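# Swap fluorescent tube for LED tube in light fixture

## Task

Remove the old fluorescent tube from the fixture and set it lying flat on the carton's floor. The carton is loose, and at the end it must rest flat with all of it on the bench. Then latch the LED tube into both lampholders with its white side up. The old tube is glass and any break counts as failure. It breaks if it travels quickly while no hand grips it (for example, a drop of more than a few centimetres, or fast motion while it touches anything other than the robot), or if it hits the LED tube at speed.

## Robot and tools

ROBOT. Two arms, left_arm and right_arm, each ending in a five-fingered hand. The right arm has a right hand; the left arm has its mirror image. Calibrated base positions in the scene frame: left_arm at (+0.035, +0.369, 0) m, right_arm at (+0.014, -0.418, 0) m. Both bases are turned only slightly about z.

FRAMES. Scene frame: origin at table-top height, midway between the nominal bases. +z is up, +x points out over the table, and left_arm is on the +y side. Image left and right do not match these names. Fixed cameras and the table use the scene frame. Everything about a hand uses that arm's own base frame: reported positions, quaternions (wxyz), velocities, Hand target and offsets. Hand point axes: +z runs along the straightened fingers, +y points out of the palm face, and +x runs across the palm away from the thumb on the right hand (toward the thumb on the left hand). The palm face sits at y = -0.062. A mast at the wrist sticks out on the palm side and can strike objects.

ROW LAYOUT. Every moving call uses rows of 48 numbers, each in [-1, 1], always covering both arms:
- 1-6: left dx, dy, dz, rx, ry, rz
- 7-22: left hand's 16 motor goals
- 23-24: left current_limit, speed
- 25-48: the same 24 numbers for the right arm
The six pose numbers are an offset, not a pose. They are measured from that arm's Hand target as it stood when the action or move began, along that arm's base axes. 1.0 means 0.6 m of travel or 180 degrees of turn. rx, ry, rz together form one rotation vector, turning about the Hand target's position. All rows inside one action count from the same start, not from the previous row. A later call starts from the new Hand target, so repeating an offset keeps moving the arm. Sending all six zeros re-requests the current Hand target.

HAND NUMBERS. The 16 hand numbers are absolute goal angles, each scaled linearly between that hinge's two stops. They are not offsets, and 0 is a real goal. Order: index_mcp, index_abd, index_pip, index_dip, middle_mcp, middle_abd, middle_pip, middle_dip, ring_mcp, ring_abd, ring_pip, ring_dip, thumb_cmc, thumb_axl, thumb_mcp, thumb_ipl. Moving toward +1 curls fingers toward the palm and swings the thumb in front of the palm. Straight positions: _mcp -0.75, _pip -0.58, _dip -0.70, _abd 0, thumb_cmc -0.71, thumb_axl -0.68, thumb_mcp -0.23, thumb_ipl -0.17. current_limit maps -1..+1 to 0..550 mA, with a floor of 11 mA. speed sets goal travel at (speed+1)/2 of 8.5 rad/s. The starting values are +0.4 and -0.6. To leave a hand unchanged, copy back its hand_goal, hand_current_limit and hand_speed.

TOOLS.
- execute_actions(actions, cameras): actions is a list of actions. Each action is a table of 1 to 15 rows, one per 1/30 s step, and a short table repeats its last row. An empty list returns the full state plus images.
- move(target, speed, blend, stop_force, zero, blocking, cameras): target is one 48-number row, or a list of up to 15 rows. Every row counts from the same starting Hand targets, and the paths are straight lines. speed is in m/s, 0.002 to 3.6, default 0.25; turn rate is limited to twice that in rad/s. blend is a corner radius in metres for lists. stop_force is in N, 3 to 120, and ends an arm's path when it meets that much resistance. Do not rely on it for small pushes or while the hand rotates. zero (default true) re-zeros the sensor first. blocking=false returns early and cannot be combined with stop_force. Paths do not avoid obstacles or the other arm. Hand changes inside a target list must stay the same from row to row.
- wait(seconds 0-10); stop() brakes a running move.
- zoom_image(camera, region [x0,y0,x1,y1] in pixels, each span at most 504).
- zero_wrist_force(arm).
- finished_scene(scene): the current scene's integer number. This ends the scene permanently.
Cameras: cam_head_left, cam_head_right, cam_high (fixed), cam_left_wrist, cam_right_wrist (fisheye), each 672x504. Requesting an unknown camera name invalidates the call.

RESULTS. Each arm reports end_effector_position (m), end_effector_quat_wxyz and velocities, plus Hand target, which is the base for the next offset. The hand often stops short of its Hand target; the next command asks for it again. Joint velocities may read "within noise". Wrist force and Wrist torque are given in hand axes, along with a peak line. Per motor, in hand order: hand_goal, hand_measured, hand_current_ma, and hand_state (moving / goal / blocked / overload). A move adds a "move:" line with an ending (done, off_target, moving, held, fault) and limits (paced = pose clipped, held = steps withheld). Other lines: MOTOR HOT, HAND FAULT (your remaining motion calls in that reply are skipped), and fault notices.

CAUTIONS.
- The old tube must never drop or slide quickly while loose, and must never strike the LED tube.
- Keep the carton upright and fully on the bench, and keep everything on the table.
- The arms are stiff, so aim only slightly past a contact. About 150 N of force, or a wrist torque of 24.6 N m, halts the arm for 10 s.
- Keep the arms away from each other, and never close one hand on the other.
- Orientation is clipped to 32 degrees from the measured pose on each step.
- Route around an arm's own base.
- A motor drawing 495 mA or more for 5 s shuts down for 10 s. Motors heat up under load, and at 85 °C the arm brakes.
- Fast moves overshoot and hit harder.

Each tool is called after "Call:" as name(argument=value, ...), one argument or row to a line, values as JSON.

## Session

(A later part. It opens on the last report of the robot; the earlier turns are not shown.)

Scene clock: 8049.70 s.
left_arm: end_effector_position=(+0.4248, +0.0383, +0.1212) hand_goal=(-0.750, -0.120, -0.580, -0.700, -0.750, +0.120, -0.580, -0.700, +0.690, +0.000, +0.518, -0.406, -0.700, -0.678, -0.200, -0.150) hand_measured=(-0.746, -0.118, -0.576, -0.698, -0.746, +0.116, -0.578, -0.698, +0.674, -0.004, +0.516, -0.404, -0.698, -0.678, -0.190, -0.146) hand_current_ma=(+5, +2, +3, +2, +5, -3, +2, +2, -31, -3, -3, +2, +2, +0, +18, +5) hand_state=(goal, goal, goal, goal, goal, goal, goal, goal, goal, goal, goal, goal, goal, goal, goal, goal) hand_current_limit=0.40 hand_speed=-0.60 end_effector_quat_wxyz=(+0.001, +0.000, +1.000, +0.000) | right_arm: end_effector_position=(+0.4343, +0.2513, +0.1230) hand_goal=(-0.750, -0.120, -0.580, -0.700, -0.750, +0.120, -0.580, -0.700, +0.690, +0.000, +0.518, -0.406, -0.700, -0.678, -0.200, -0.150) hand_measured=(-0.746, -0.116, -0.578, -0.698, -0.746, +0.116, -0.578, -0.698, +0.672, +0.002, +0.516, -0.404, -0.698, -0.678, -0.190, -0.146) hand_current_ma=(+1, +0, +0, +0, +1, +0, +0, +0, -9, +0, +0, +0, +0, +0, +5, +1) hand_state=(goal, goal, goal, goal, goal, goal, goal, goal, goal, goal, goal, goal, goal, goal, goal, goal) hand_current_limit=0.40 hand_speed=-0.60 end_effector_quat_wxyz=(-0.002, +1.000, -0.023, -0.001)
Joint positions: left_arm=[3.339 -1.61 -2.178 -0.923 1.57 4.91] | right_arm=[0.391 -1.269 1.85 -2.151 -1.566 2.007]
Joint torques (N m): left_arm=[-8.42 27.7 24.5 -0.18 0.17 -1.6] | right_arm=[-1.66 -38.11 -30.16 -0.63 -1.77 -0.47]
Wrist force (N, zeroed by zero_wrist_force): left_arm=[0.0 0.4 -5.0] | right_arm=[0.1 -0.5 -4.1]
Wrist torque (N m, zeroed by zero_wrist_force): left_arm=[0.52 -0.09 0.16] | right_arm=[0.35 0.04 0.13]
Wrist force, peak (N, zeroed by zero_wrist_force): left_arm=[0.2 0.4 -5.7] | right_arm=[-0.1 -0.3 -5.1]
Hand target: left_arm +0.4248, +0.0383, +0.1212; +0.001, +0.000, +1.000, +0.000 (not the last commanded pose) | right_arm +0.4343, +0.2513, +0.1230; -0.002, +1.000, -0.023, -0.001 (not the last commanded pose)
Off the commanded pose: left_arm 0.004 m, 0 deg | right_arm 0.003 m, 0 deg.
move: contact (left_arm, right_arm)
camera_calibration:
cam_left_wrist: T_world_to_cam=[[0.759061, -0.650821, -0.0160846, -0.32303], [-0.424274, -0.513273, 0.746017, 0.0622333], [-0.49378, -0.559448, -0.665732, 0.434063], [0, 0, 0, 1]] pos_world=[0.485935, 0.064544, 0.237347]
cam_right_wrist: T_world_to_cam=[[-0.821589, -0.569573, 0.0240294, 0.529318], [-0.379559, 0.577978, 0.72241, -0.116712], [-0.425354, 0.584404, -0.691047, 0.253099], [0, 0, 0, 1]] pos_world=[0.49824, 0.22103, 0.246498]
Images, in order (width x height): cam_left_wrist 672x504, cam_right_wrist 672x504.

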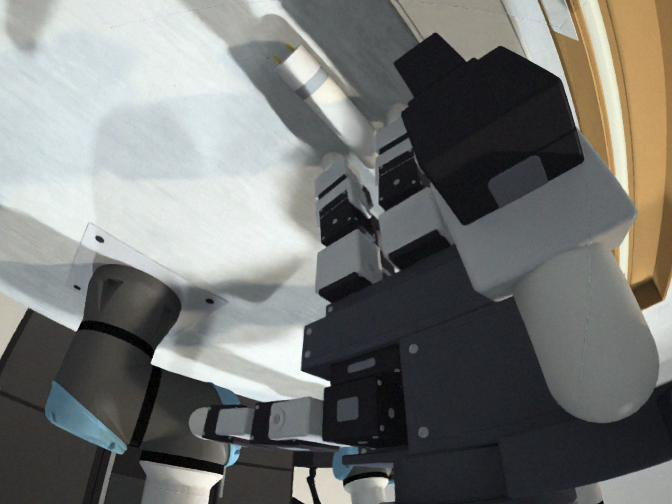

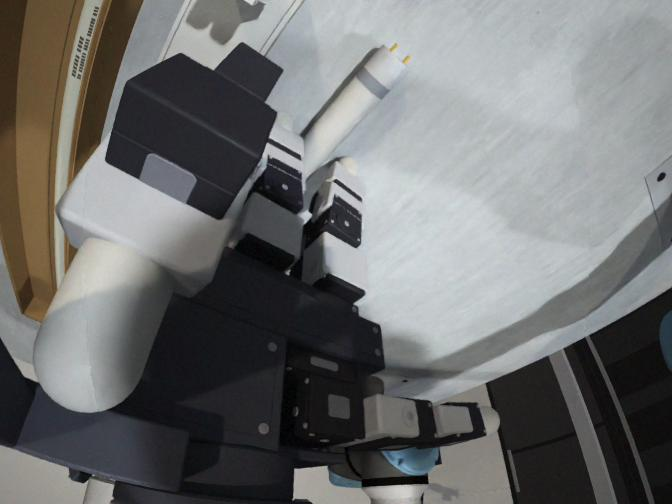

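Call:
move(
  target=[0,0,0.003,0,0,0,-0.75,-0.12,-0.58,-0.70,-0.75,0.12,-0.58,-0.70,0.69,0,0.518,-0.406,-0.7,-0.678,-0.2,-0.15,0.4,-0.6,0,0,0.003,0,0,0,-0.75,-0.12,-0.58,-0.70,-0.75,0.12,-0.58,-0.70,0.69,0,0.518,-0.406,-0.7,-0.678,-0.2,-0.15,0.4,-0.6],
  speed=0.01,
)

Call:
execute_actions(
  actions=[
    [[0,0,0,0,0,0,-0.75,-0.03,-0.58,-0.70,-0.75,0.03,-0.58,-0.70,0.69,0,0.518,-0.406,-0.7,-0.678,-0.2,-0.15,0.1,-0.9,0,0,0,0,0,0,-0.75,-0.03,-0.58,-0.70,-0.75,0.03,-0.58,-0.70,0.69,0,0.518,-0.406,-0.7,-0.678,-0.2,-0.15,0.1,-0.9]],
    [[0,0,0,0,0,0,-0.75,0.0,-0.58,-0.70,-0.75,0.0,-0.58,-0.70,0.69,0,0.518,-0.406,-0.7,-0.678,-0.2,-0.15,0.1,-0.9,0,0,0,0,0,0,-0.75,0.0,-0.58,-0.70,-0.75,0.0,-0.58,-0.70,0.69,0,0.518,-0.406,-0.7,-0.678,-0.2,-0.15,0.1,-0.9]],
  ],
)

Call:
execute_actions(
  actions=[
    [[0,0,0,0,0,0,-0.75,0.05,-0.58,-0.70,-0.75,-0.05,-0.58,-0.70,0.69,0,0.518,-0.406,-0.7,-0.678,-0.2,-0.15,0.0,-0.9,0,0,0,0,0,0,-0.75,0.05,-0.58,-0.70,-0.75,-0.05,-0.58,-0.70,0.69,0,0.518,-0.406,-0.7,-0.678,-0.2,-0.15,0.0,-0.9]],
    [[0,0,0,0,0,0,-0.75,0.05,-0.58,-0.70,-0.75,-0.05,-0.58,-0.70,0.69,0,0.518,-0.406,-0.7,-0.678,-0.2,-0.15,0.0,-0.9,0,0,0,0,0,0,-0.75,0.05,-0.58,-0.70,-0.75,-0.05,-0.58,-0.70,0.69,0,0.518,-0.406,-0.7,-0.678,-0.2,-0.15,0.0,-0.9]],
  ],
)

Scene clock: 8073.53 s.
left_arm: end_effector_position=(+0.4248, +0.0383, +0.1229) hand_goal=(-0.750, -0.120, -0.580, -0.700, -0.750, +0.120, -0.580, -0.700, +0.690, +0.000, +0.518, -0.406, -0.700, -0.678, -0.200, -0.150) hand_measured=(-0.746, -0.118, -0.576, -0.698, -0.746, +0.116, -0.578, -0.698, +0.674, -0.004, +0.516, -0.404, -0.698, -0.678, -0.190, -0.146) hand_current_ma=(+5, +2, +3, +2, +5, -3, +2, +2, -31, -3, -3, +2, +2, +0, +18, +5) hand_state=(goal, goal, goal, goal, goal, goal, goal, goal, goal, goal, goal, goal, goal, goal, goal, goal) hand_current_limit=0.40 hand_speed=-0.60 end_effector_quat_wxyz=(+0.001, +0.000, +1.000, +0.000) | right_arm: end_effector_position=(+0.4343, +0.2513, +0.1247) hand_goal=(-0.750, -0.120, -0.580, -0.700, -0.750, +0.120, -0.580, -0.700, +0.690, +0.000, +0.518, -0.406, -0.700, -0.678, -0.200, -0.150) hand_measured=(-0.746, -0.116, -0.578, -0.698, -0.746, +0.116, -0.578, -0.698, +0.672, +0.002, +0.516, -0.404, -0.698, -0.678, -0.190, -0.146) hand_current_ma=(+1, +0, +0, +0, +1, +0, +0, +0, -9, +0, +0, +0, +0, +0, +5, +1) hand_state=(goal, goal, goal, goal, goal, goal, goal, goal, goal, goal, goal, goal, goal, goal, goal, goal) hand_current_limit=0.40 hand_speed=-0.60 end_effector_quat_wxyz=(-0.002, +1.000, -0.023, -0.001)
Joint positions: left_arm=[3.339 -1.607 -2.176 -0.928 1.57 4.91] | right_arm=[0.391 -1.271 1.848 -2.147 -1.566 2.007]
Joint torques (N m): left_arm=[-8.7 27.97 25.18 0.45 0.25 -1.65] | right_arm=[-1.62 -41.25 -32.43 -1.09 -1.58 -0.42]
Wrist force (N, zeroed by zero_wrist_force): left_arm=[0.2 0.6 -0.1] | right_arm=[0.8 -0.4 0.2]
Wrist torque (N m, zeroed by zero_wrist_force): left_arm=[0.16 -0.11 0.17] | right_arm=[0.03 -0.08 0.19]
Wrist force, peak (N, zeroed by zero_wrist_force): left_arm=[0.0 0.6 -5.0] | right_arm=[0.1 -0.4 -4.2]
Hand target: left_arm +0.4248, +0.0383, +0.1230; +0.001, +0.000, +1.000, +0.000 | right_arm +0.4343, +0.2513, +0.1248; -0.002, +1.000, -0.023, -0.001
Off the commanded pose: left_arm 0.000 m, 0 deg | right_arm 0.000 m, 0 deg.
move: done

Scene clock: 8074.73 s.
left_arm: end_effector_position=(+0.4248, +0.0383, +0.1230) hand_goal=(-0.750, +0.000, -0.580, -0.700, -0.750, +0.000, -0.580, -0.700, +0.690, +0.000, +0.518, -0.406, -0.700, -0.678, -0.200, -0.150) hand_measured=(-0.746, -0.004, -0.576, -0.698, -0.746, +0.008, -0.578, -0.698, +0.674, -0.004, +0.516, -0.404, -0.698, -0.678, -0.190, -0.146) hand_current_ma=(+5, -4, +3, +2, +5, +8, +2, +2, -31, -3, -3, +2, +2, +0, +18, +5) hand_state=(goal, goal, goal, goal, goal, goal, goal, goal, goal, goal, goal, goal, goal, goal, goal, goal) hand_current_limit=0.10 hand_speed=-0.90 end_effector_quat_wxyz=(+0.001, +0.000, +1.000, +0.000) | right_arm: end_effector_position=(+0.4343, +0.2513, +0.1248) hand_goal=(-0.750, +0.000, -0.580, -0.700, -0.750, +0.000, -0.580, -0.700, +0.690, +0.000, +0.518, -0.406, -0.700, -0.678, -0.200, -0.150) hand_measured=(-0.746, -0.006, -0.578, -0.698, -0.746, +0.006, -0.578, -0.698, +0.672, +0.002, +0.516, -0.404, -0.698, -0.678, -0.190, -0.146) hand_current_ma=(+1, -1, +0, +0, +1, +1, +0, +0, -9, +0, +0, +0, +0, +0, +5, +1) hand_state=(goal, goal, goal, goal, goal, goal, goal, goal, goal, goal, goal, goal, goal, goal, goal, goal) hand_current_limit=0.10 hand_speed=-0.90 end_effector_quat_wxyz=(-0.002, +1.000, -0.023, -0.001)
Joint positions: left_arm=[3.339 -1.607 -2.176 -0.929 1.57 4.91] | right_arm=[0.391 -1.271 1.848 -2.147 -1.566 2.007]
Joint torques (N m): left_arm=[-8.22 29.36 25.89 0.2 0.22 -1.67] | right_arm=[-0.53 -40.31 -32.13 -1.44 -1.75 -0.47]
Wrist force (N, zeroed by zero_wrist_force): left_arm=[0.0 0.7 -0.1] | right_arm=[0.6 -0.2 0.3]
Wrist torque (N m, zeroed by zero_wrist_force): left_arm=[0.17 -0.10 0.16] | right_arm=[0.04 -0.05 0.19]
Wrist force, peak (N, zeroed by zero_wrist_force): left_arm=[0.0 0.7 -0.1] | right_arm=[0.8 -0.3 0.2]
Hand target: left_arm +0.4248, +0.0383, +0.1230; +0.001, +0.000, +1.000, +0.000 | right_arm +0.4343, +0.2513, +0.1248; -0.002, +1.000, -0.023, -0.001
Off the commanded pose: left_arm 0.000 m, 0 deg | right_arm 0.000 m, 0 deg.
Step readings (end_effector_position of left_arm | right_arm):
0: (+0.4248, +0.0383, +0.1229) | (+0.4343, +0.2513, +0.1247)
1: (+0.4248, +0.0383, +0.1230) | (+0.4343, +0.2513, +0.1247)
2: (+0.4248, +0.0383, +0.1230) | (+0.4343, +0.2513, +0.1247)
4: (+0.4248, +0.0383, +0.1230) | (+0.4343, +0.2513, +0.1248)
8: (+0.4248, +0.0383, +0.1230) | (+0.4343, +0.2513, +0.1248)
15: (+0.4248, +0.0383, +0.1230) | (+0.4343, +0.2513, +0.1248)
16: (+0.4248, +0.0383, +0.1230) | (+0.4343, +0.2513, +0.1248)
17: (+0.4248, +0.0383, +0.1230) | (+0.4343, +0.2513, +0.1248)
19: (+0.4248, +0.0383, +0.1230) | (+0.4343, +0.2513, +0.1248)
23: (+0.4248, +0.0383, +0.1230) | (+0.4343, +0.2513, +0.1248)
30: (+0.4248, +0.0383, +0.1230) | (+0.4343, +0.2513, +0.1248)

Scene clock: 8075.93 s.
left_arm: end_effector_position=(+0.4248, +0.0383, +0.1230) hand_goal=(-0.750, +0.050, -0.580, -0.700, -0.750, -0.050, -0.580, -0.700, +0.690, +0.000, +0.518, -0.406, -0.700, -0.678, -0.200, -0.150) hand_measured=(-0.746, +0.002, -0.576, -0.698, -0.746, +0.004, -0.578, -0.698, +0.674, -0.004, +0.516, -0.404, -0.698, -0.678, -0.190, -0.146) hand_current_ma=(+5, -99, +3, +2, +5, +112, +2, +2, -31, -3, -3, +2, +2, +0, +18, +5) hand_state=(goal, blocked, goal, goal, goal, blocked, goal, goal, goal, goal, goal, goal, goal, goal, goal, goal) hand_current_limit=0.00 hand_speed=-0.90 end_effector_quat_wxyz=(+0.001, +0.000, +1.000, +0.000) | right_arm: end_effector_position=(+0.4343, +0.2513, +0.1248) hand_goal=(-0.750, +0.050, -0.580, -0.700, -0.750, -0.050, -0.580, -0.700, +0.690, +0.000, +0.518, -0.406, -0.700, -0.678, -0.200, -0.150) hand_measured=(-0.746, -0.002, -0.578, -0.698, -0.746, +0.000, -0.578, -0.698, +0.672, +0.002, +0.516, -0.404, -0.698, -0.678, -0.190, -0.146) hand_current_ma=(+1, -45, +0, +0, +1, +43, +0, +0, -9, +0, +0, +0, +0, +0, +5, +1) hand_state=(goal, blocked, goal, goal, goal, blocked, goal, goal, goal, goal, goal, goal, goal, goal, goal, goal) hand_current_limit=0.00 hand_speed=-0.90 end_effector_quat_wxyz=(-0.002, +1.000, -0.023, -0.001)
Joint positions: left_arm=[3.339 -1.607 -2.176 -0.929 1.57 4.91] | right_arm=[0.391 -1.271 1.848 -2.147 -1.566 2.007]
Joint torques (N m): left_arm=[-8.31 29.43 25.22 0.67 0.35 -1.61] | right_arm=[-1.34 -40.67 -32.41 -2.34 -1.65 -0.43]
Wrist force (N, zeroed by zero_wrist_force): left_arm=[0.1 0.6 0.2] | right_arm=[0.5 -0.4 0.5]
Wrist torque (N m, zeroed by zero_wrist_force): left_arm=[0.13 -0.09 0.17] | right_arm=[0.01 -0.04 0.17]
Wrist force, peak (N, zeroed by zero_wrist_force): left_arm=[0.2 0.8 0.4] | right_arm=[0.7 -0.1 1.0]
Hand target: left_arm +0.4248, +0.0383, +0.1230; +0.001, +0.000, +1.000, +0.000 | right_arm +0.4343, +0.2513, +0.1248; -0.002, +1.000, -0.023, -0.001
Off the commanded pose: left_arm 0.000 m, 0 deg | right_arm 0.000 m, 0 deg.
Step readings (end_effector_position of left_arm | right_arm):
0: (+0.4248, +0.0383, +0.1230) | (+0.4343, +0.2513, +0.1248)
1: (+0.4248, +0.0383, +0.1230) | (+0.4343, +0.2513, +0.1248)
2: (+0.4248, +0.0383, +0.1230) | (+0.4343, +0.2513, +0.1248)
4: (+0.4248, +0.0383, +0.1230) | (+0.4343, +0.2513, +0.1248)
8: (+0.4248, +0.0383, +0.1230) | (+0.4343, +0.2513, +0.1248)
15: (+0.4248, +0.0383, +0.1230) | (+0.4343, +0.2513, +0.1248)
16: (+0.4248, +0.0383, +0.1230) | (+0.4343, +0.2513, +0.1248)
17: (+0.4248, +0.0383, +0.1230) | (+0.4343, +0.2513, +0.1248)
19: (+0.4248, +0.0383, +0.1230) | (+0.4343, +0.2513, +0.1248)
23: (+0.4248, +0.0383, +0.1230) | (+0.4343, +0.2513, +0.1248)
30: (+0.4248, +0.0383, +0.1230) | (+0.4343, +0.2513, +0.1248)

Call:
move(
  target=[
    [0,0,0,0,0,0,-0.75,-0.12,-0.58,-0.70,-0.75,0.12,-0.58,-0.70,0.69,0,0.518,-0.406,-0.7,-0.678,-0.2,-0.15,0.4,-0.7,0,0,0,0,0,0,-0.75,-0.12,-0.58,-0.70,-0.75,0.12,-0.58,-0.70,0.69,0,0.518,-0.406,-0.7,-0.678,-0.2,-0.15,0.4,-0.7],
    [0,0,0.28,0,0,0,-0.75,-0.12,-0.58,-0.70,-0.75,0.12,-0.58,-0.70,0.69,0,0.518,-0.406,-0.7,-0.678,-0.2,-0.15,0.4,-0.7,0,0,0.28,0,0,0,-0.75,-0.12,-0.58,-0.70,-0.75,0.12,-0.58,-0.70,0.69,0,0.518,-0.406,-0.7,-0.678,-0.2,-0.15,0.4,-0.7],
  ],
  speed=[0.05,0.15],
)

Call:
move(
  target=[
    [0,0.1,0.0,0,0,0,-1,0,-1,-1,-1,0,-1,-1,-1,0,-1,-1,0.7,-0.678,0.1,0.1,0.7,-0.4,0,-0.1,0,0,0,0,-1,0,-1,-1,-1,0,-1,-1,-1,0,-1,-1,0.7,-0.678,0.1,0.1,0.7,-0.4],
    [-0.1,0.1,0.0,0,0,0.5,-1,0,-1,-1,-1,0,-1,-1,-1,0,-1,-1,0.7,-0.678,0.1,0.1,0.7,-0.4,-0.1,-0.1,0,0,0,-0.5,-1,0,-1,-1,-1,0,-1,-1,-1,0,-1,-1,0.7,-0.678,0.1,0.1,0.7,-0.4],
  ],
  speed=0.25,
  cameras=["cam_head_left","cam_high"],
)

Scene clock: 8139.90 s.
left_arm: end_effector_position=(+0.4248, +0.0383, +0.2909) hand_goal=(-0.750, -0.120, -0.580, -0.700, -0.750, +0.120, -0.580, -0.700, +0.690, +0.000, +0.518, -0.406, -0.700, -0.678, -0.200, -0.150) hand_measured=(-0.746, -0.116, -0.576, -0.698, -0.746, +0.116, -0.578, -0.698, +0.674, -0.004, +0.516, -0.404, -0.698, -0.678, -0.190, -0.146) hand_current_ma=(+5, +3, +3, +2, +5, -4, +2, +2, -31, -3, -3, +2, +2, +0, +18, +5) hand_state=(goal, goal, goal, goal, goal, goal, goal, goal, goal, goal, goal, goal, goal, goal, goal, goal) hand_current_limit=0.40 hand_speed=-0.70 end_effector_quat_wxyz=(+0.001, +0.000, +1.000, +0.000) | right_arm: end_effector_position=(+0.4343, +0.2513, +0.2927) hand_goal=(-0.750, -0.120, -0.580, -0.700, -0.750, +0.120, -0.580, -0.700, +0.690, +0.000, +0.518, -0.406, -0.700, -0.678, -0.200, -0.150) hand_measured=(-0.746, -0.116, -0.578, -0.698, -0.746, +0.116, -0.578, -0.698, +0.672, +0.002, +0.516, -0.404, -0.698, -0.678, -0.190, -0.146) hand_current_ma=(+1, +0, +0, +0, +1, +0, +0, +0, -9, +0, +0, +0, +0, +0, +5, +1) hand_state=(goal, goal, goal, goal, goal, goal, goal, goal, goal, goal, goal, goal, goal, goal, goal, goal) hand_current_limit=0.40 hand_speed=-0.70 end_effector_quat_wxyz=(-0.002, +1.000, -0.023, -0.001)
Joint positions: left_arm=[3.339 -1.435 -1.868 -1.408 1.57 4.91] | right_arm=[0.391 -1.413 1.566 -1.723 -1.566 2.007]
Joint torques (N m): left_arm=[10.88 26.12 29.21 0.67 -2.15 2.23] | right_arm=[-7.7 -37.19 -35.54 -0.84 2.27 -0.93]
Wrist force (N, zeroed by zero_wrist_force): left_arm=[0.2 0.5 0.0] | right_arm=[0.8 0.1 0.1]
Wrist torque (N m, zeroed by zero_wrist_force): left_arm=[0.12 -0.10 0.16] | right_arm=[0.08 -0.06 0.22]
Wrist force, peak (N, zeroed by zero_wrist_force): left_arm=[0.4 0.2 -0.9] | right_arm=[1.3 -0.1 0.7]
Hand target: left_arm +0.4248, +0.0383, +0.2910; +0.001, +0.000, +1.000, +0.000 | right_arm +0.4343, +0.2513, +0.2928; -0.002, +1.000, -0.023, -0.001
Off the commanded pose: left_arm 0.000 m, 0 deg | right_arm 0.000 m, 0 deg.
move: done

Scene clock: 8144.63 s.
left_arm: end_effector_position=(+0.3648, +0.0983, +0.2910) hand_goal=(-1.000, +0.000, -1.000, -1.000, -1.000, +0.000, -1.000, -1.000, -1.000, +0.000, -1.000, -1.000, +0.700, -0.678, +0.100, +0.100) hand_measured=(-0.992, -0.002, -0.992, -0.996, -0.992, +0.004, -0.994, -0.996, -0.988, -0.004, -0.994, -0.998, +0.698, -0.678, +0.102, +0.098) hand_current_ma=(+13, -2, +9, +3, +13, +2, +8, +3, +20, -3, +8, +3, -2, +0, +1, -1) hand_state=(goal, goal, goal, goal, goal, goal, goal, goal, goal, goal, goal, goal, goal, goal, goal, goal) hand_current_limit=0.70 hand_speed=-0.40 end_effector_quat_wxyz=(-0.001, +0.707, -0.707, +0.000) | right_arm: end_effector_position=(+0.3743, +0.1913, +0.2928) hand_goal=(-1.000, +0.000, -1.000, -1.000, -1.000, +0.000, -1.000, -1.000, -1.000, +0.000, -1.000, -1.000, +0.700, -0.678, +0.100, +0.100) hand_measured=(-0.992, -0.002, -0.994, -0.996, -0.992, +0.002, -0.994, -0.996, -0.988, +0.002, -0.994, -0.998, +0.698, -0.678, +0.102, +0.098) hand_current_ma=(+3, +0, +1, +1, +3, +0, +1, +1, +5, +0, +1, +0, +0, +0, +0, +0) hand_state=(goal, goal, goal, goal, goal, goal, goal, goal, goal, goal, goal, goal, goal, goal, goal, goal) hand_current_limit=0.70 hand_speed=-0.40 end_effector_quat_wxyz=(-0.002, +0.691, -0.723, +0.001)
Joint positions: left_arm=[3.694 -1.476 -1.832 -1.403 1.571 3.695] | right_arm=[0.067 -1.616 1.782 -1.741 -1.568 3.254]
Joint torques (N m): left_arm=[11.4 27.88 16.19 0.2 2.09 -2.7] | right_arm=[-7.25 -27.56 -15.6 -3.17 -2.54 1.28]
Wrist force (N, zeroed by zero_wrist_force): left_arm=[0.1 0.2 0.2] | right_arm=[0.3 -0.3 0.2]
Wrist torque (N m, zeroed by zero_wrist_force): left_arm=[0.01 -0.03 0.16] | right_arm=[-0.08 0.01 -0.03]
Wrist force, peak (N, zeroed by zero_wrist_force): left_arm=[0.2 1.3 0.2] | right_arm=[0.8 -1.6 -0.2]
Hand target: left_arm +0.3648, +0.0983, +0.2910; -0.001, +0.707, -0.707, +0.000 | right_arm +0.3743, +0.1913, +0.2928; -0.002, +0.691, -0.723, +0.001
Off the commanded pose: left_arm 0.000 m, 0 deg | right_arm 0.000 m, 0 deg.
move: done
Images, in order (width x height): cam_head_left 672x504, cam_high 672x504.

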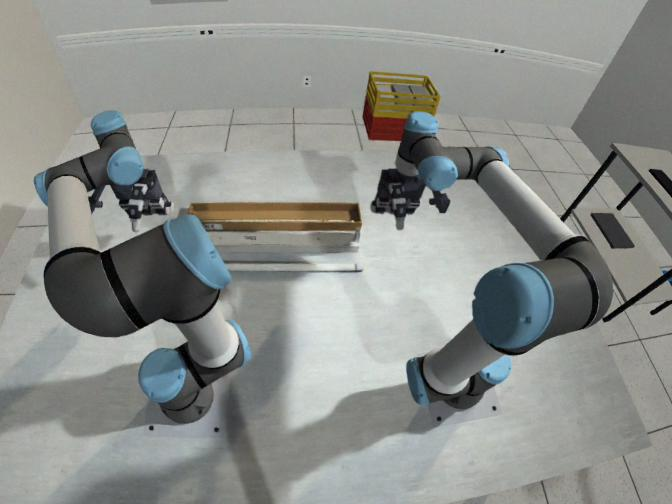

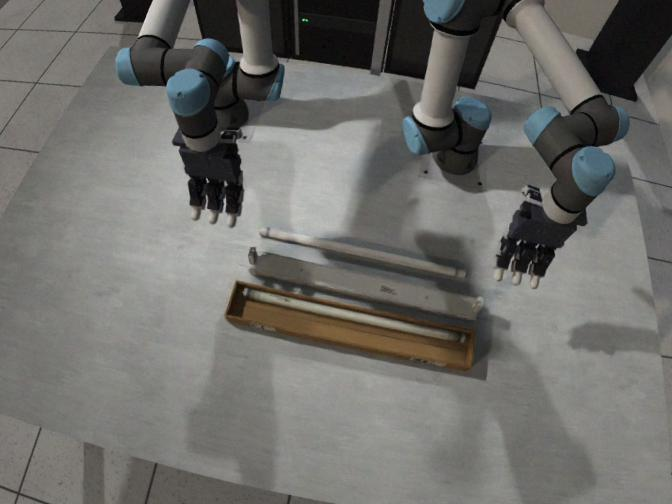

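Call:
move(
  target=[
    [-0.1592,-0.3068,0,0,-0.1222,0,-1,0,-1,-1,-1,0,-1,-1,-1,0,-1,-1,0.7,-0.678,0.1,0.1,0.7,-0.5,-0.1465,0.31,0,-0.0055,-0.1222,0,-1,0,-1,-1,-1,0,-1,-1,-1,0,-1,-1,0.7,-0.678,0.1,0.1,0.7,-0.5],
    [-0.1592,-0.3068,-0.3183,0,-0.1222,0,-1,0,-1,-1,-1,0,-1,-1,-1,0,-1,-1,0.7,-0.678,0.1,0.1,0.7,-0.5,-0.1465,0.31,-0.3213,-0.0055,-0.1222,0,-1,0,-1,-1,-1,0,-1,-1,-1,0,-1,-1,0.7,-0.678,0.1,0.1,0.7,-0.5],
  ],
  speed=[0.2,0.12],
  cameras=["cam_head_left","cam_high","cam_left_wrist","cam_right_wrist"],
)

Scene clock: 8164.57 s.
left_arm: end_effector_position=(+0.2693, -0.0857, +0.1001) hand_goal=(-1.000, +0.000, -1.000, -1.000, -1.000, +0.000, -1.000, -1.000, -1.000, +0.000, -1.000, -1.000, +0.700, -0.678, +0.100, +0.100) hand_measured=(-0.992, -0.002, -0.992, -0.996, -0.992, +0.002, -0.994, -0.996, -0.988, -0.004, -0.994, -0.998, +0.698, -0.678, +0.102, +0.098) hand_current_ma=(+13, -2, +9, +3, +13, +2, +8, +3, +20, -2, +8, +3, -2, +0, +1, -1) hand_state=(goal, goal, goal, goal, goal, goal, goal, goal, goal, goal, goal, goal, goal, goal, goal, goal) hand_current_limit=0.70 hand_speed=-0.50 end_effector_quat_wxyz=(-0.135, +0.694, -0.694, +0.135) | right_arm: end_effector_position=(+0.2864, +0.3773, +0.1000) hand_goal=(-1.000, +0.000, -1.000, -1.000, -1.000, +0.000, -1.000, -1.000, -1.000, +0.000, -1.000, -1.000, +0.700, -0.678, +0.100, +0.100) hand_measured=(-0.992, -0.002, -0.994, -0.996, -0.992, +0.002, -0.994, -0.996, -0.988, +0.002, -0.994, -0.998, +0.698, -0.678, +0.102, +0.098) hand_current_ma=(+3, +0, +1, +1, +3, +0, +1, +1, +5, +0, +1, +0, +0, +0, +0, +0) hand_state=(goal, goal, goal, goal, goal, goal, goal, goal, goal, goal, goal, goal, goal, goal, goal, goal) hand_current_limit=0.70 hand_speed=-0.50 end_effector_quat_wxyz=(-0.134, +0.678, -0.709, +0.139)
Joint positions: left_arm=[3.422 -1.174 -2.645 -0.523 1.468 3.403] | right_arm=[0.606 -1.45 2.213 -2.649 -1.8 3.756]
Joint torques (N m): left_arm=[-11.57 -6.95 12.62 5.63 1.91 -2.53] | right_arm=[6.72 -15.98 -10.3 -4.24 2.1 -1.32]
Wrist force (N, zeroed by zero_wrist_force): left_arm=[-0.1 0.2 -0.3] | right_arm=[-0.1 0.1 0.4]
Wrist torque (N m, zeroed by zero_wrist_force): left_arm=[0.05 0.01 0.11] | right_arm=[0.07 -0.05 -0.06]
Wrist force, peak (N, zeroed by zero_wrist_force): left_arm=[0.7 0.9 -0.5] | right_arm=[1.4 -1.0 0.6]
Hand target: left_arm +0.2693, -0.0857, +0.1001; -0.135, +0.694, -0.694, +0.135 | right_arm +0.2864, +0.3773, +0.1000; -0.134, +0.678, -0.709, +0.139
Off the commanded pose: left_arm 0.000 m, 0 deg | right_arm 0.000 m, 0 deg.
move: done
camera_calibration:
cam_left_wrist: T_world_to_cam=[[0.609487, 0.759066, 0.228788, -0.149358], [0.19653, -0.424236, 0.883968, -0.225033], [0.768051, -0.493804, -0.407745, -0.0862106], [0, 0, 0, 1]] pos_world=[0.201472, -0.0246655, 0.197941]
cam_right_wrist: T_world_to_cam=[[-0.534452, 0.819979, -0.204929, -0.10344], [0.266568, 0.393619, 0.879776, -0.360282], [0.802061, 0.41557, -0.428951, -0.213319], [0, 0, 0, 1]] pos_world=[0.211851, 0.315282, 0.204266]
Images, in order (width x height): cam_head_left 672x504, cam_high 672x504, cam_left_wrist 672x504, cam_right_wrist 672x504.

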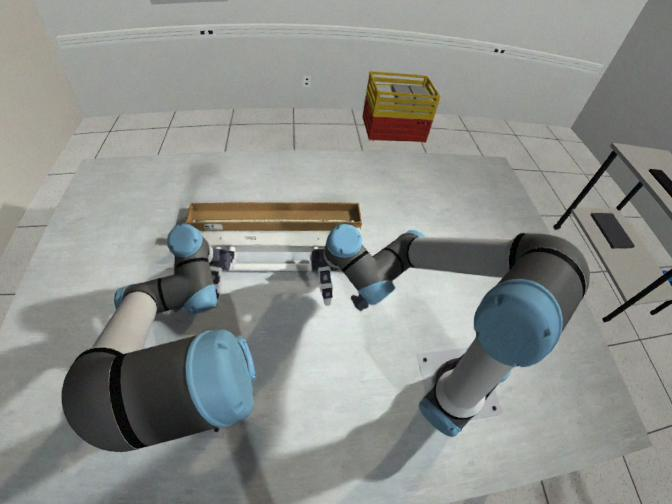

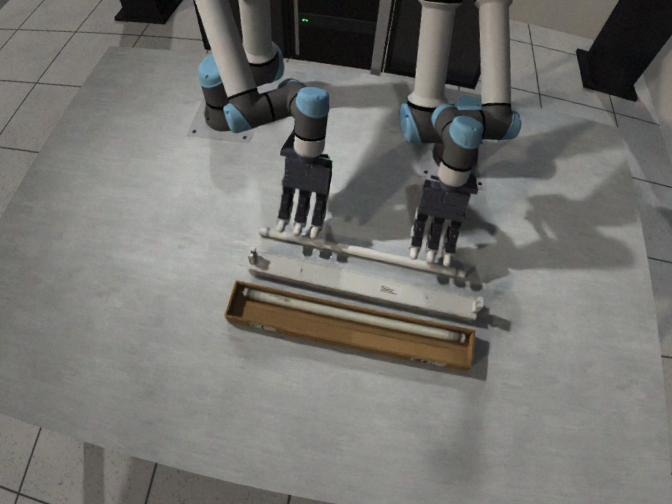

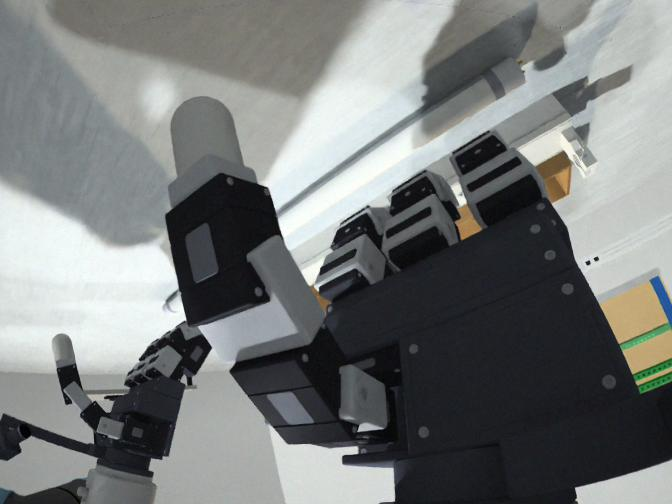

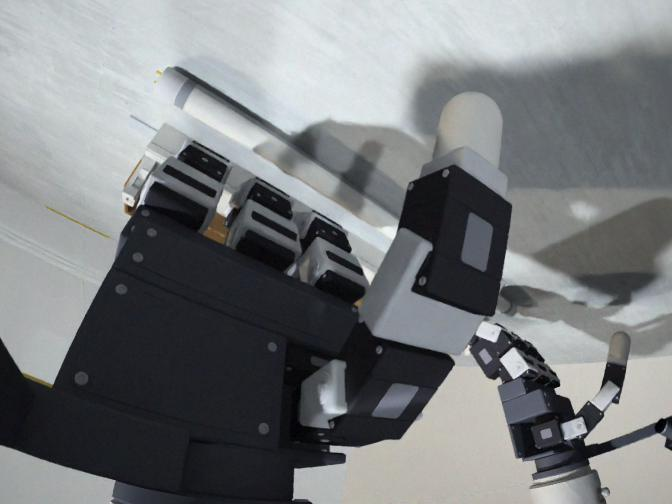

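Call:
move(
  target=[0,0,-0.085,0,0,0,-1,0,-1,-1,-1,0,-1,-1,-1,0,-1,-1,0.7,-0.678,0.1,0.1,0.7,-0.5,0,0,-0.082,0,0,0,-1,0,-1,-1,-1,0,-1,-1,-1,0,-1,-1,0.7,-0.678,0.1,0.1,0.7,-0.5],
  speed=0.04,
  stop_force=5,
)

Call:
move(
  target=[0,0,-0.02,0,0,0,-1,0,-1,-1,-1,0,-1,-1,-1,0,-1,-1,0.7,-0.678,0.1,0.1,0.7,-0.5,0,0,-0.02,0,0,0,-1,0,-1,-1,-1,0,-1,-1,-1,0,-1,-1,0.7,-0.678,0.1,0.1,0.7,-0.5],
  speed=0.004,
  stop_force=6,
  cameras=["cam_left_wrist","cam_right_wrist"],
)

Call:
zoom_image(
  camera="cam_right_wrist",
  region=[120, 20, 240, 110],
)

Call:
zoom_image(
  camera="cam_left_wrist",
  region=[460, 20, 580, 110],
)

Scene clock: 8183.57 s.
left_arm: end_effector_position=(+0.2693, -0.0857, +0.0491) hand_goal=(-1.000, +0.000, -1.000, -1.000, -1.000, +0.000, -1.000, -1.000, -1.000, +0.000, -1.000, -1.000, +0.700, -0.678, +0.100, +0.100) hand_measured=(-0.992, -0.002, -0.992, -0.996, -0.992, +0.002, -0.994, -0.996, -0.988, -0.004, -0.994, -0.998, +0.698, -0.678, +0.102, +0.098) hand_current_ma=(+13, -2, +9, +3, +13, +2, +8, +3, +20, -2, +8, +3, -2, +0, +1, -1) hand_state=(goal, goal, goal, goal, goal, goal, goal, goal, goal, goal, goal, goal, goal, goal, goal, goal) hand_current_limit=0.70 hand_speed=-0.50 end_effector_quat_wxyz=(-0.135, +0.694, -0.694, +0.135) | right_arm: end_effector_position=(+0.2864, +0.3773, +0.0508) hand_goal=(-1.000, +0.000, -1.000, -1.000, -1.000, +0.000, -1.000, -1.000, -1.000, +0.000, -1.000, -1.000, +0.700, -0.678, +0.100, +0.100) hand_measured=(-0.992, -0.002, -0.994, -0.996, -0.992, +0.002, -0.994, -0.996, -0.988, +0.002, -0.994, -0.998, +0.698, -0.678, +0.102, +0.098) hand_current_ma=(+3, +0, +1, +1, +3, +0, +1, +1, +5, +0, +1, +0, +0, +0, +0, +0) hand_state=(goal, goal, goal, goal, goal, goal, goal, goal, goal, goal, goal, goal, goal, goal, goal, goal) hand_current_limit=0.70 hand_speed=-0.50 end_effector_quat_wxyz=(-0.134, +0.678, -0.709, +0.139)
Joint positions: left_arm=[3.422 -1.374 -2.729 -0.238 1.468 3.403] | right_arm=[0.606 -1.341 2.26 -2.807 -1.8 3.756]
Joint torques (N m): left_arm=[-11.94 -1.89 7.81 5.64 1.86 -2.37] | right_arm=[-2.01 -19.18 -7.58 -4.17 -1.15 -1.04]
Wrist force (N, zeroed by zero_wrist_force): left_arm=[-0.2 0.3 -0.1] | right_arm=[-0.1 -0.1 0.4]
Wrist torque (N m, zeroed by zero_wrist_force): left_arm=[0.04 0.03 0.10] | right_arm=[0.04 -0.01 -0.07]
Wrist force, peak (N, zeroed by zero_wrist_force): left_arm=[-0.3 0.5 0.0] | right_arm=[-0.3 0.0 0.9]
Hand target: left_arm +0.2693, -0.0857, +0.0491; -0.135, +0.694, -0.694, +0.135 | right_arm +0.2864, +0.3773, +0.0508; -0.134, +0.678, -0.709, +0.139
Off the commanded pose: left_arm 0.000 m, 0 deg | right_arm 0.000 m, 0 deg.
move: done

Scene clock: 8185.70 s.
left_arm: end_effector_position=(+0.2693, -0.0857, +0.0458) hand_goal=(-1.000, +0.000, -1.000, -1.000, -1.000, +0.000, -1.000, -1.000, -1.000, +0.000, -1.000, -1.000, +0.700, -0.678, +0.100, +0.100) hand_measured=(-1.000, -0.002, -1.000, -1.000, -1.000, +0.002, -1.000, -1.000, -1.000, -0.004, -1.000, -1.000, +0.698, -0.678, +0.102, +0.098) hand_current_ma=(+0, -2, +0, +0, +0, +2, +0, +0, +0, -2, +0, +0, -2, +0, +1, -1) hand_state=(goal, goal, goal, goal, goal, goal, goal, goal, goal, goal, goal, goal, goal, goal, goal, goal) hand_current_limit=0.70 hand_speed=-0.50 end_effector_quat_wxyz=(-0.136, +0.694, -0.694, +0.135) | right_arm: end_effector_position=(+0.2864, +0.3773, +0.0473) hand_goal=(-1.000, +0.000, -1.000, -1.000, -1.000, +0.000, -1.000, -1.000, -1.000, +0.000, -1.000, -1.000, +0.700, -0.678, +0.100, +0.100) hand_measured=(-1.000, -0.002, -1.000, -1.000, -1.000, +0.002, -1.000, -1.000, -1.000, +0.002, -1.000, -1.000, +0.698, -0.678, +0.102, +0.098) hand_current_ma=(+0, +0, +0, +0, +0, +0, +0, +0, +0, +0, +0, +0, +0, +0, +0, +0) hand_state=(goal, goal, goal, goal, goal, goal, goal, goal, goal, goal, goal, goal, goal, goal, goal, goal) hand_current_limit=0.70 hand_speed=-0.50 end_effector_quat_wxyz=(-0.135, +0.678, -0.709, +0.139)
Joint positions: left_arm=[3.422 -1.39 -2.734 -0.218 1.468 3.403] | right_arm=[0.606 -1.332 2.263 -2.818 -1.8 3.756]
Joint torques (N m): left_arm=[-7.67 12.52 18.15 -0.88 1.14 -1.21] | right_arm=[-3.14 -29.79 -23.69 -0.49 -1.35 -1.14]
Wrist force (N, zeroed by zero_wrist_force): left_arm=[0.0 -3.5 -5.5] | right_arm=[0.1 -2.5 -5.3]
Wrist torque (N m, zeroed by zero_wrist_force): left_arm=[0.86 -0.09 0.17] | right_arm=[0.91 0.20 -0.07]
Wrist force, peak (N, zeroed by zero_wrist_force): left_arm=[0.1 -4.4 -6.4] | right_arm=[0.8 -3.4 -6.5]
Hand target: left_arm +0.2693, -0.0857, +0.0458; -0.136, +0.694, -0.694, +0.135 (not the last commanded pose) | right_arm +0.2864, +0.3773, +0.0473; -0.135, +0.678, -0.709, +0.139 (not the last commanded pose)
Off the commanded pose: left_arm 0.009 m, 0 deg | right_arm 0.008 m, 0 deg.
move: contact (left_arm, right_arm)
camera_calibration:
cam_left_wrist: T_world_to_cam=[[0.609455, 0.759064, 0.228879, -0.136942], [0.196468, -0.424283, 0.883959, -0.177021], [0.768092, -0.493766, -0.407713, -0.108363], [0, 0, 0, 1]] pos_world=[0.201472, -0.0246653, 0.143641]
cam_right_wrist: T_world_to_cam=[[-0.534408, 0.820028, -0.204846, -0.114298], [0.266554, 0.393498, 0.879835, -0.313797], [0.802095, 0.415589, -0.42887, -0.235993], [0, 0, 0, 1]] pos_world=[0.211851, 0.315282, 0.151465]
Images, in order (width x height): cam_left_wrist 672x504, cam_right_wrist 672x504.

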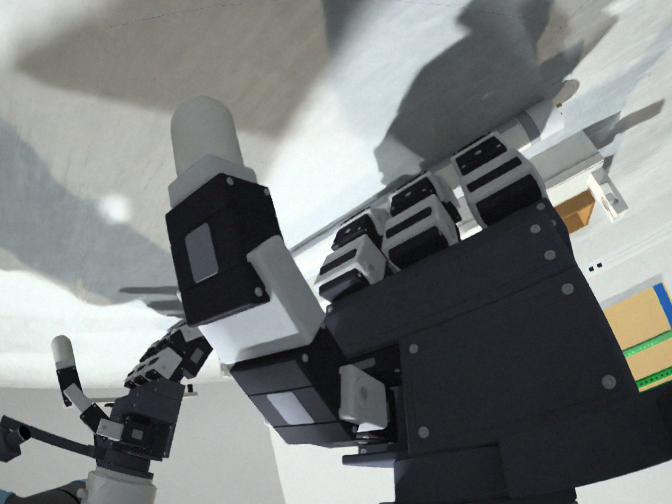

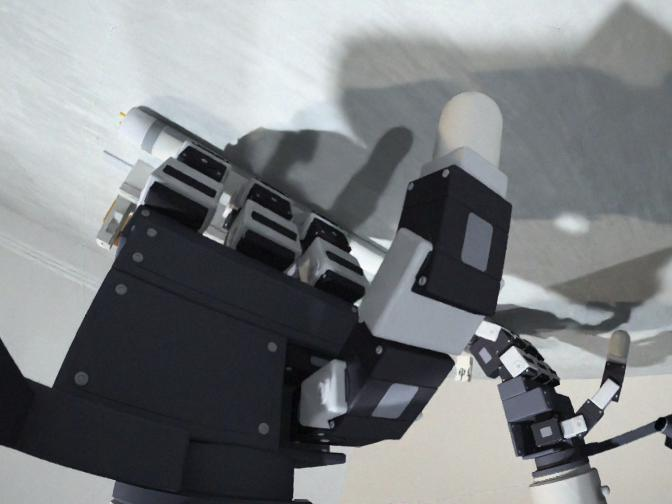

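Scaled by 4.200 from the camera's 672x504 image, which has a finer 960x720 frame.

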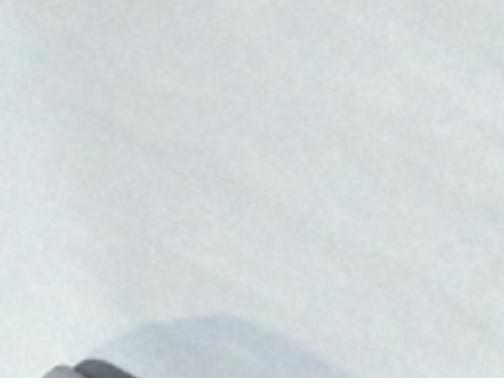

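Scaled by 4.200 from the camera's 672x504 image, which has a finer 960x720 frame.

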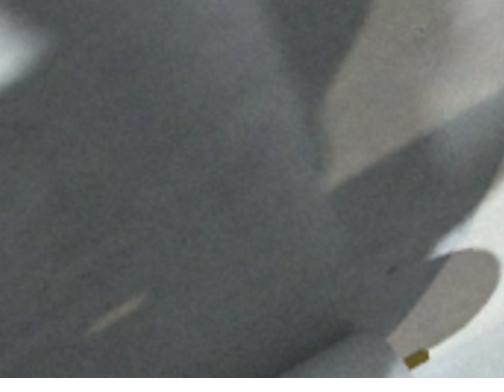

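Call:
move(
  target=[-0.0167,-0.0002,0,0,0,0,-1,0,-1,-1,-1,0,-1,-1,-1,0,-1,-1,0.7,-0.678,0.1,0.1,0.7,-0.5,-0.0167,0.0005,0,0,0,0,-1,0,-1,-1,-1,0,-1,-1,-1,0,-1,-1,0.7,-0.678,0.1,0.1,0.7,-0.5],
  speed=0.015,
  cameras=["cam_left_wrist","cam_right_wrist","cam_high"],
)

Call:
zoom_image(
  camera="cam_right_wrist",
  region=[90, 90, 190, 160],
)

Call:
zoom_image(
  camera="cam_left_wrist",
  region=[500, 70, 600, 140],
)

Scene clock: 8197.70 s.
left_arm: end_effector_position=(+0.2594, -0.0859, +0.0458) hand_goal=(-1.000, +0.000, -1.000, -1.000, -1.000, +0.000, -1.000, -1.000, -1.000, +0.000, -1.000, -1.000, +0.700, -0.678, +0.100, +0.100) hand_measured=(-1.000, +0.000, -1.000, -1.000, -1.000, +0.004, -1.000, -1.000, -1.000, +0.000, -1.000, -1.000, +0.698, -0.678, +0.102, +0.098) hand_current_ma=(+0, +0, +0, +0, +0, +4, +0, +0, +0, +0, +0, +0, -2, +0, +1, -1) hand_state=(goal, goal, goal, goal, goal, goal, goal, goal, goal, goal, goal, goal, goal, goal, goal, goal) hand_current_limit=0.70 hand_speed=-0.50 end_effector_quat_wxyz=(-0.136, +0.694, -0.694, +0.135) | right_arm: end_effector_position=(+0.2765, +0.3776, +0.0473) hand_goal=(-1.000, +0.000, -1.000, -1.000, -1.000, +0.000, -1.000, -1.000, -1.000, +0.000, -1.000, -1.000, +0.700, -0.678, +0.100, +0.100) hand_measured=(-1.000, -0.002, -1.000, -1.000, -1.000, +0.002, -1.000, -1.000, -1.000, +0.000, -1.000, -1.000, +0.698, -0.678, +0.102, +0.098) hand_current_ma=(+0, +0, +0, +0, +0, +0, +0, +0, +0, +0, +0, +0, +0, +0, +0, +0) hand_state=(goal, goal, goal, goal, goal, goal, goal, goal, goal, goal, goal, goal, goal, goal, goal, goal) hand_current_limit=0.70 hand_speed=-0.50 end_effector_quat_wxyz=(-0.135, +0.678, -0.709, +0.139)
Joint positions: left_arm=[3.433 -1.351 -2.757 -0.234 1.464 3.414] | right_arm=[0.62 -1.344 2.279 -2.819 -1.804 3.77]
Joint torques (N m): left_arm=[9.56 12.32 6.89 -0.77 -2.4 2.4] | right_arm=[5.85 -29.08 -2.5 -2.43 -2.08 1.49]
Wrist force (N, zeroed by zero_wrist_force): left_arm=[-1.1 -3.2 -5.2] | right_arm=[-0.9 -3.1 -6.2]
Wrist torque (N m, zeroed by zero_wrist_force): left_arm=[0.84 -0.15 -0.12] | right_arm=[1.07 0.17 -0.25]
Wrist force, peak (N, zeroed by zero_wrist_force): left_arm=[-0.9 -3.3 -6.1] | right_arm=[-0.8 -3.4 -6.4]
Hand target: left_arm +0.2593, -0.0859, +0.0458; -0.136, +0.694, -0.694, +0.135 | right_arm +0.2764, +0.3776, +0.0473; -0.135, +0.678, -0.709, +0.139
Off the commanded pose: left_arm 0.000 m, 0 deg | right_arm 0.000 m, 0 deg.
move: done
camera_calibration:
cam_left_wrist: T_world_to_cam=[[0.609397, 0.759101, 0.228911, -0.130825], [0.1965, -0.424305, 0.883942, -0.175122], [0.768129, -0.493691, -0.407734, -0.100811], [0, 0, 0, 1]] pos_world=[0.191572, -0.0247651, 0.143641]
cam_right_wrist: T_world_to_cam=[[-0.534423, 0.820007, -0.204894, -0.119818], [0.266524, 0.393542, 0.879824, -0.311283], [0.802096, 0.415588, -0.428869, -0.228177], [0, 0, 0, 1]] pos_world=[0.201951, 0.315582, 0.151466]
Images, in order (width x height): cam_high 672x504, cam_left_wrist 672x504, cam_right_wrist 672x504.

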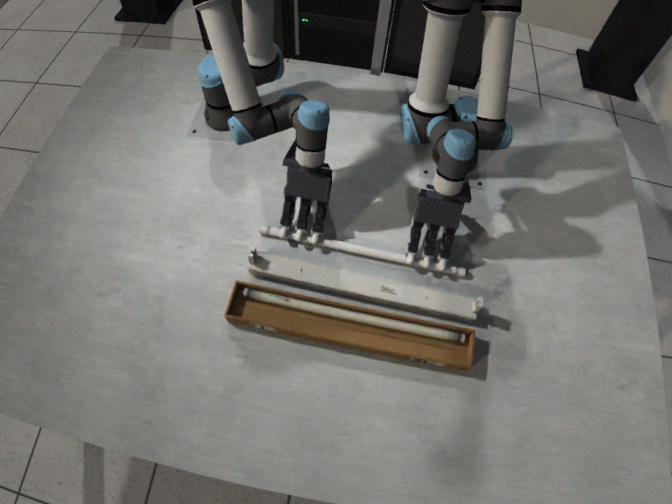

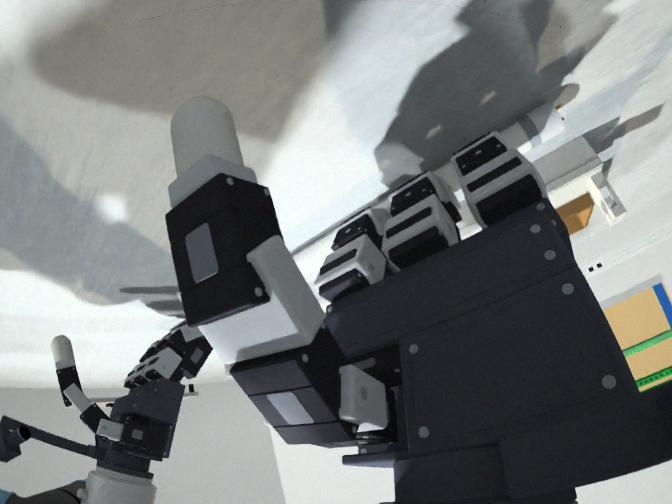

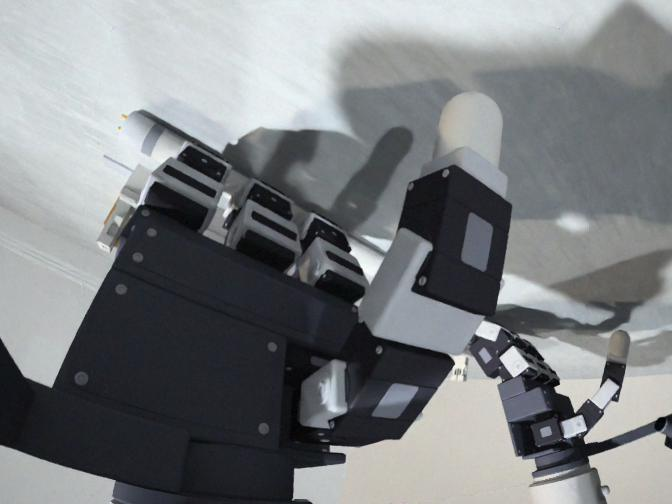

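Scaled by 5.040 from the camera's 672x504 image, which has a finer 960x720 frame.

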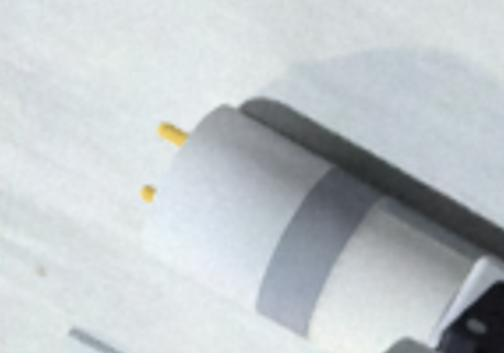

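Scaled by 5.040 from the camera's 672x504 image, which has a finer 960x720 frame.

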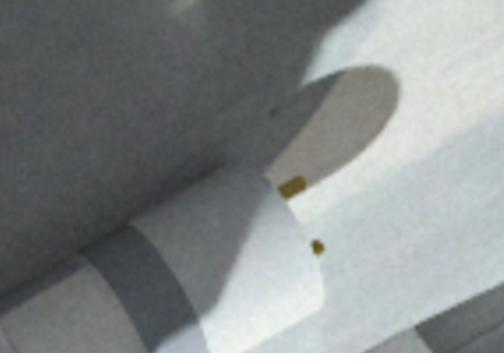

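Call:
move(
  target=[-0.035,-0.0004,0,0,0,0,-1,0,-1,-1,-1,0,-1,-1,-1,0,-1,-1,0.7,-0.678,0.1,0.1,0.7,-0.5,-0.035,0.0011,0,0,0,0,-1,0,-1,-1,-1,0,-1,-1,-1,0,-1,-1,0.7,-0.678,0.1,0.1,0.7,-0.5],
  speed=0.015,
  cameras=["cam_left_wrist","cam_right_wrist","cam_high"],
)

Call:
zoom_image(
  camera="cam_right_wrist",
  region=[90, 90, 190, 160],
)

Call:
zoom_image(
  camera="cam_left_wrist",
  region=[500, 70, 600, 140],
)

Scene clock: 8212.63 s.
left_arm: end_effector_position=(+0.2384, -0.0861, +0.0458) hand_goal=(-1.000, +0.000, -1.000, -1.000, -1.000, +0.000, -1.000, -1.000, -1.000, +0.000, -1.000, -1.000, +0.700, -0.678, +0.100, +0.100) hand_measured=(-1.000, +0.006, -1.000, -1.000, -1.000, +0.010, -1.000, -1.000, -1.000, +0.004, -1.000, -1.000, +0.698, -0.678, +0.102, +0.098) hand_current_ma=(+0, +5, +0, +0, +0, +11, +0, +0, +0, +4, +0, +0, -2, +0, +1, -1) hand_state=(goal, goal, goal, goal, goal, goal, goal, goal, goal, goal, goal, goal, goal, goal, goal, goal) hand_current_limit=0.70 hand_speed=-0.50 end_effector_quat_wxyz=(-0.136, +0.694, -0.694, +0.135) | right_arm: end_effector_position=(+0.2555, +0.3783, +0.0473) hand_goal=(-1.000, +0.000, -1.000, -1.000, -1.000, +0.000, -1.000, -1.000, -1.000, +0.000, -1.000, -1.000, +0.700, -0.678, +0.100, +0.100) hand_measured=(-1.000, -0.008, -1.000, -1.000, -1.000, -0.004, -1.000, -1.000, -1.000, -0.004, -1.000, -1.000, +0.698, -0.678, +0.102, +0.098) hand_current_ma=(+0, -2, +0, +0, +0, -1, +0, +0, +0, -1, +0, +0, +0, +0, +0, +0) hand_state=(goal, goal, goal, goal, goal, goal, goal, goal, goal, goal, goal, goal, goal, goal, goal, goal) hand_current_limit=0.70 hand_speed=-0.50 end_effector_quat_wxyz=(-0.135, +0.678, -0.709, +0.139)
Joint positions: left_arm=[3.462 -1.255 -2.805 -0.285 1.453 3.441] | right_arm=[0.651 -1.369 2.311 -2.818 -1.814 3.801]
Joint torques (N m): left_arm=[9.56 8.24 6.13 -0.9 -2.62 2.66] | right_arm=[5.22 -28.15 -4.3 -0.14 -2.68 1.36]
Wrist force (N, zeroed by zero_wrist_force): left_arm=[-1.9 -2.8 -3.8] | right_arm=[-2.0 -2.5 -5.0]
Wrist torque (N m, zeroed by zero_wrist_force): left_arm=[0.69 -0.18 -0.25] | right_arm=[0.91 0.03 -0.42]
Wrist force, peak (N, zeroed by zero_wrist_force): left_arm=[-1.2 -3.1 -6.0] | right_arm=[-1.0 -3.0 -6.6]
Hand target: left_arm +0.2383, -0.0861, +0.0458; -0.136, +0.694, -0.694, +0.135 | right_arm +0.2554, +0.3783, +0.0473; -0.135, +0.678, -0.709, +0.139
Off the commanded pose: left_arm 0.000 m, 0 deg | right_arm 0.000 m, 0 deg.
move: done
camera_calibration:
cam_left_wrist: T_world_to_cam=[[0.609397, 0.759101, 0.228911, -0.1178], [0.1965, -0.424305, 0.883942, -0.171123], [0.768129, -0.493691, -0.407734, -0.0848283], [0, 0, 0, 1]] pos_world=[0.170572, -0.0250651, 0.143641]
cam_right_wrist: T_world_to_cam=[[-0.534423, 0.820007, -0.204894, -0.131615], [0.266524, 0.393542, 0.879824, -0.305961], [0.802096, 0.415588, -0.428869, -0.211624], [0, 0, 0, 1]] pos_world=[0.180951, 0.316282, 0.151466]
Images, in order (width x height): cam_high 672x504, cam_left_wrist 672x504, cam_right_wrist 672x504.

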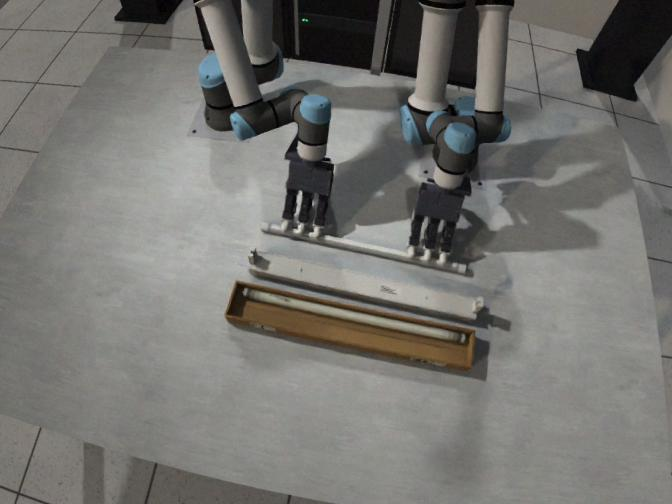

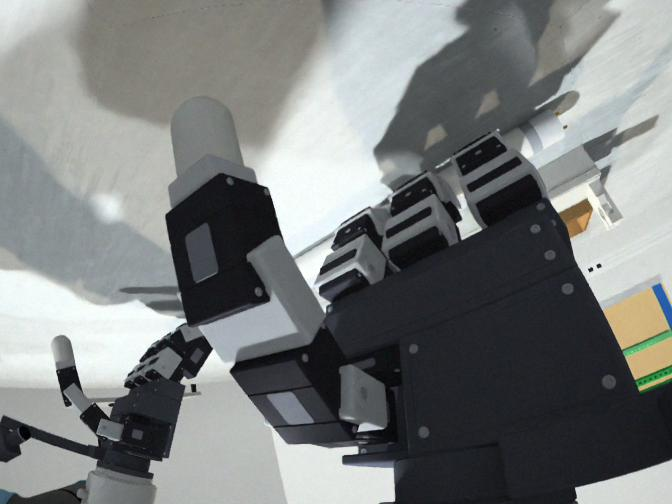

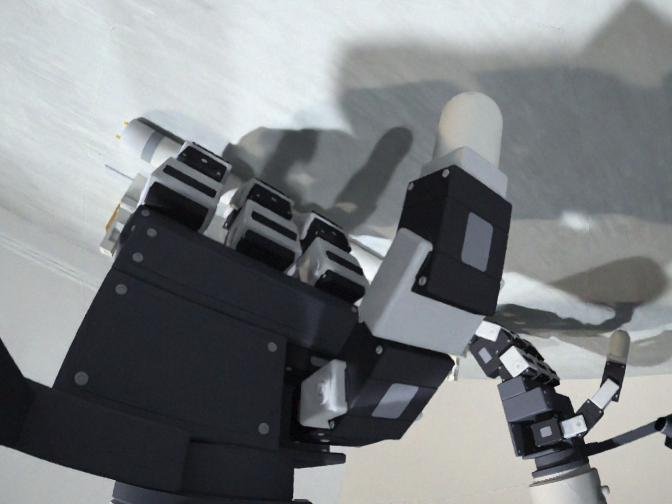

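Scaled by 5.040 from the camera's 672x504 image, which has a finer 960x720 frame.

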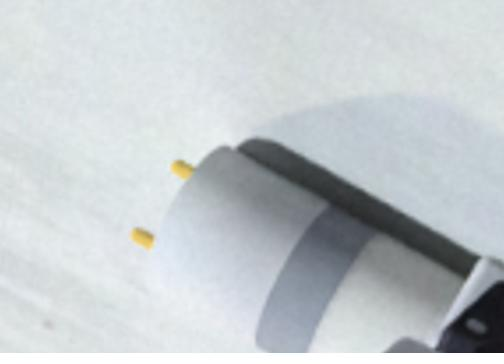

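Scaled by 5.040 from the camera's 672x504 image, which has a finer 960x720 frame.

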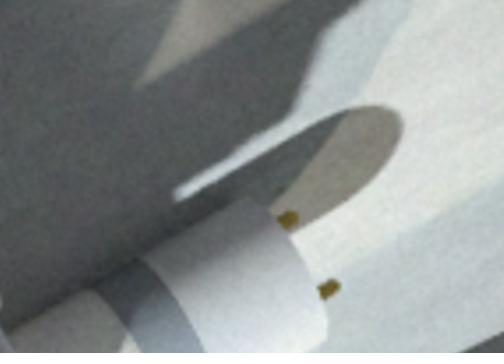

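Call:
zoom_image(
  camera="cam_high",
  region=[320, 220, 420, 280],
)

Call:
zoom_image(
  camera="cam_right_wrist",
  region=[110, 110, 150, 150],
)

Call:
zoom_image(
  camera="cam_left_wrist",
  region=[545, 95, 585, 135],
)

Scaled by 5.040.

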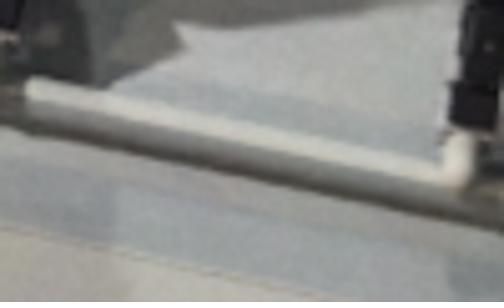

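Scaled by 12.600 from the camera's 672x504 image, which has a finer 960x720 frame.

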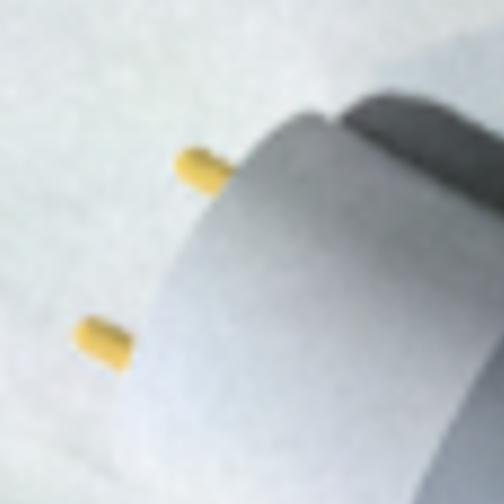

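Scaled by 12.600 from the camera's 672x504 image, which has a finer 960x720 frame.

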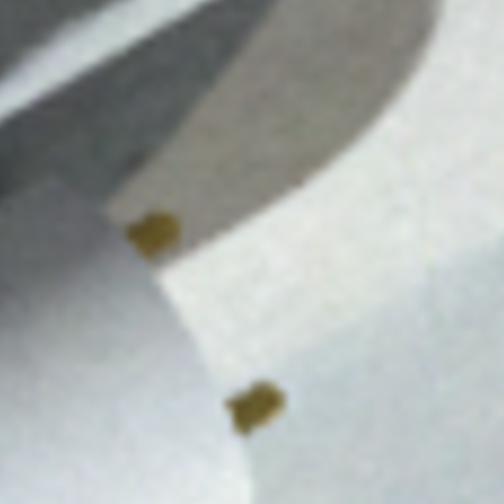

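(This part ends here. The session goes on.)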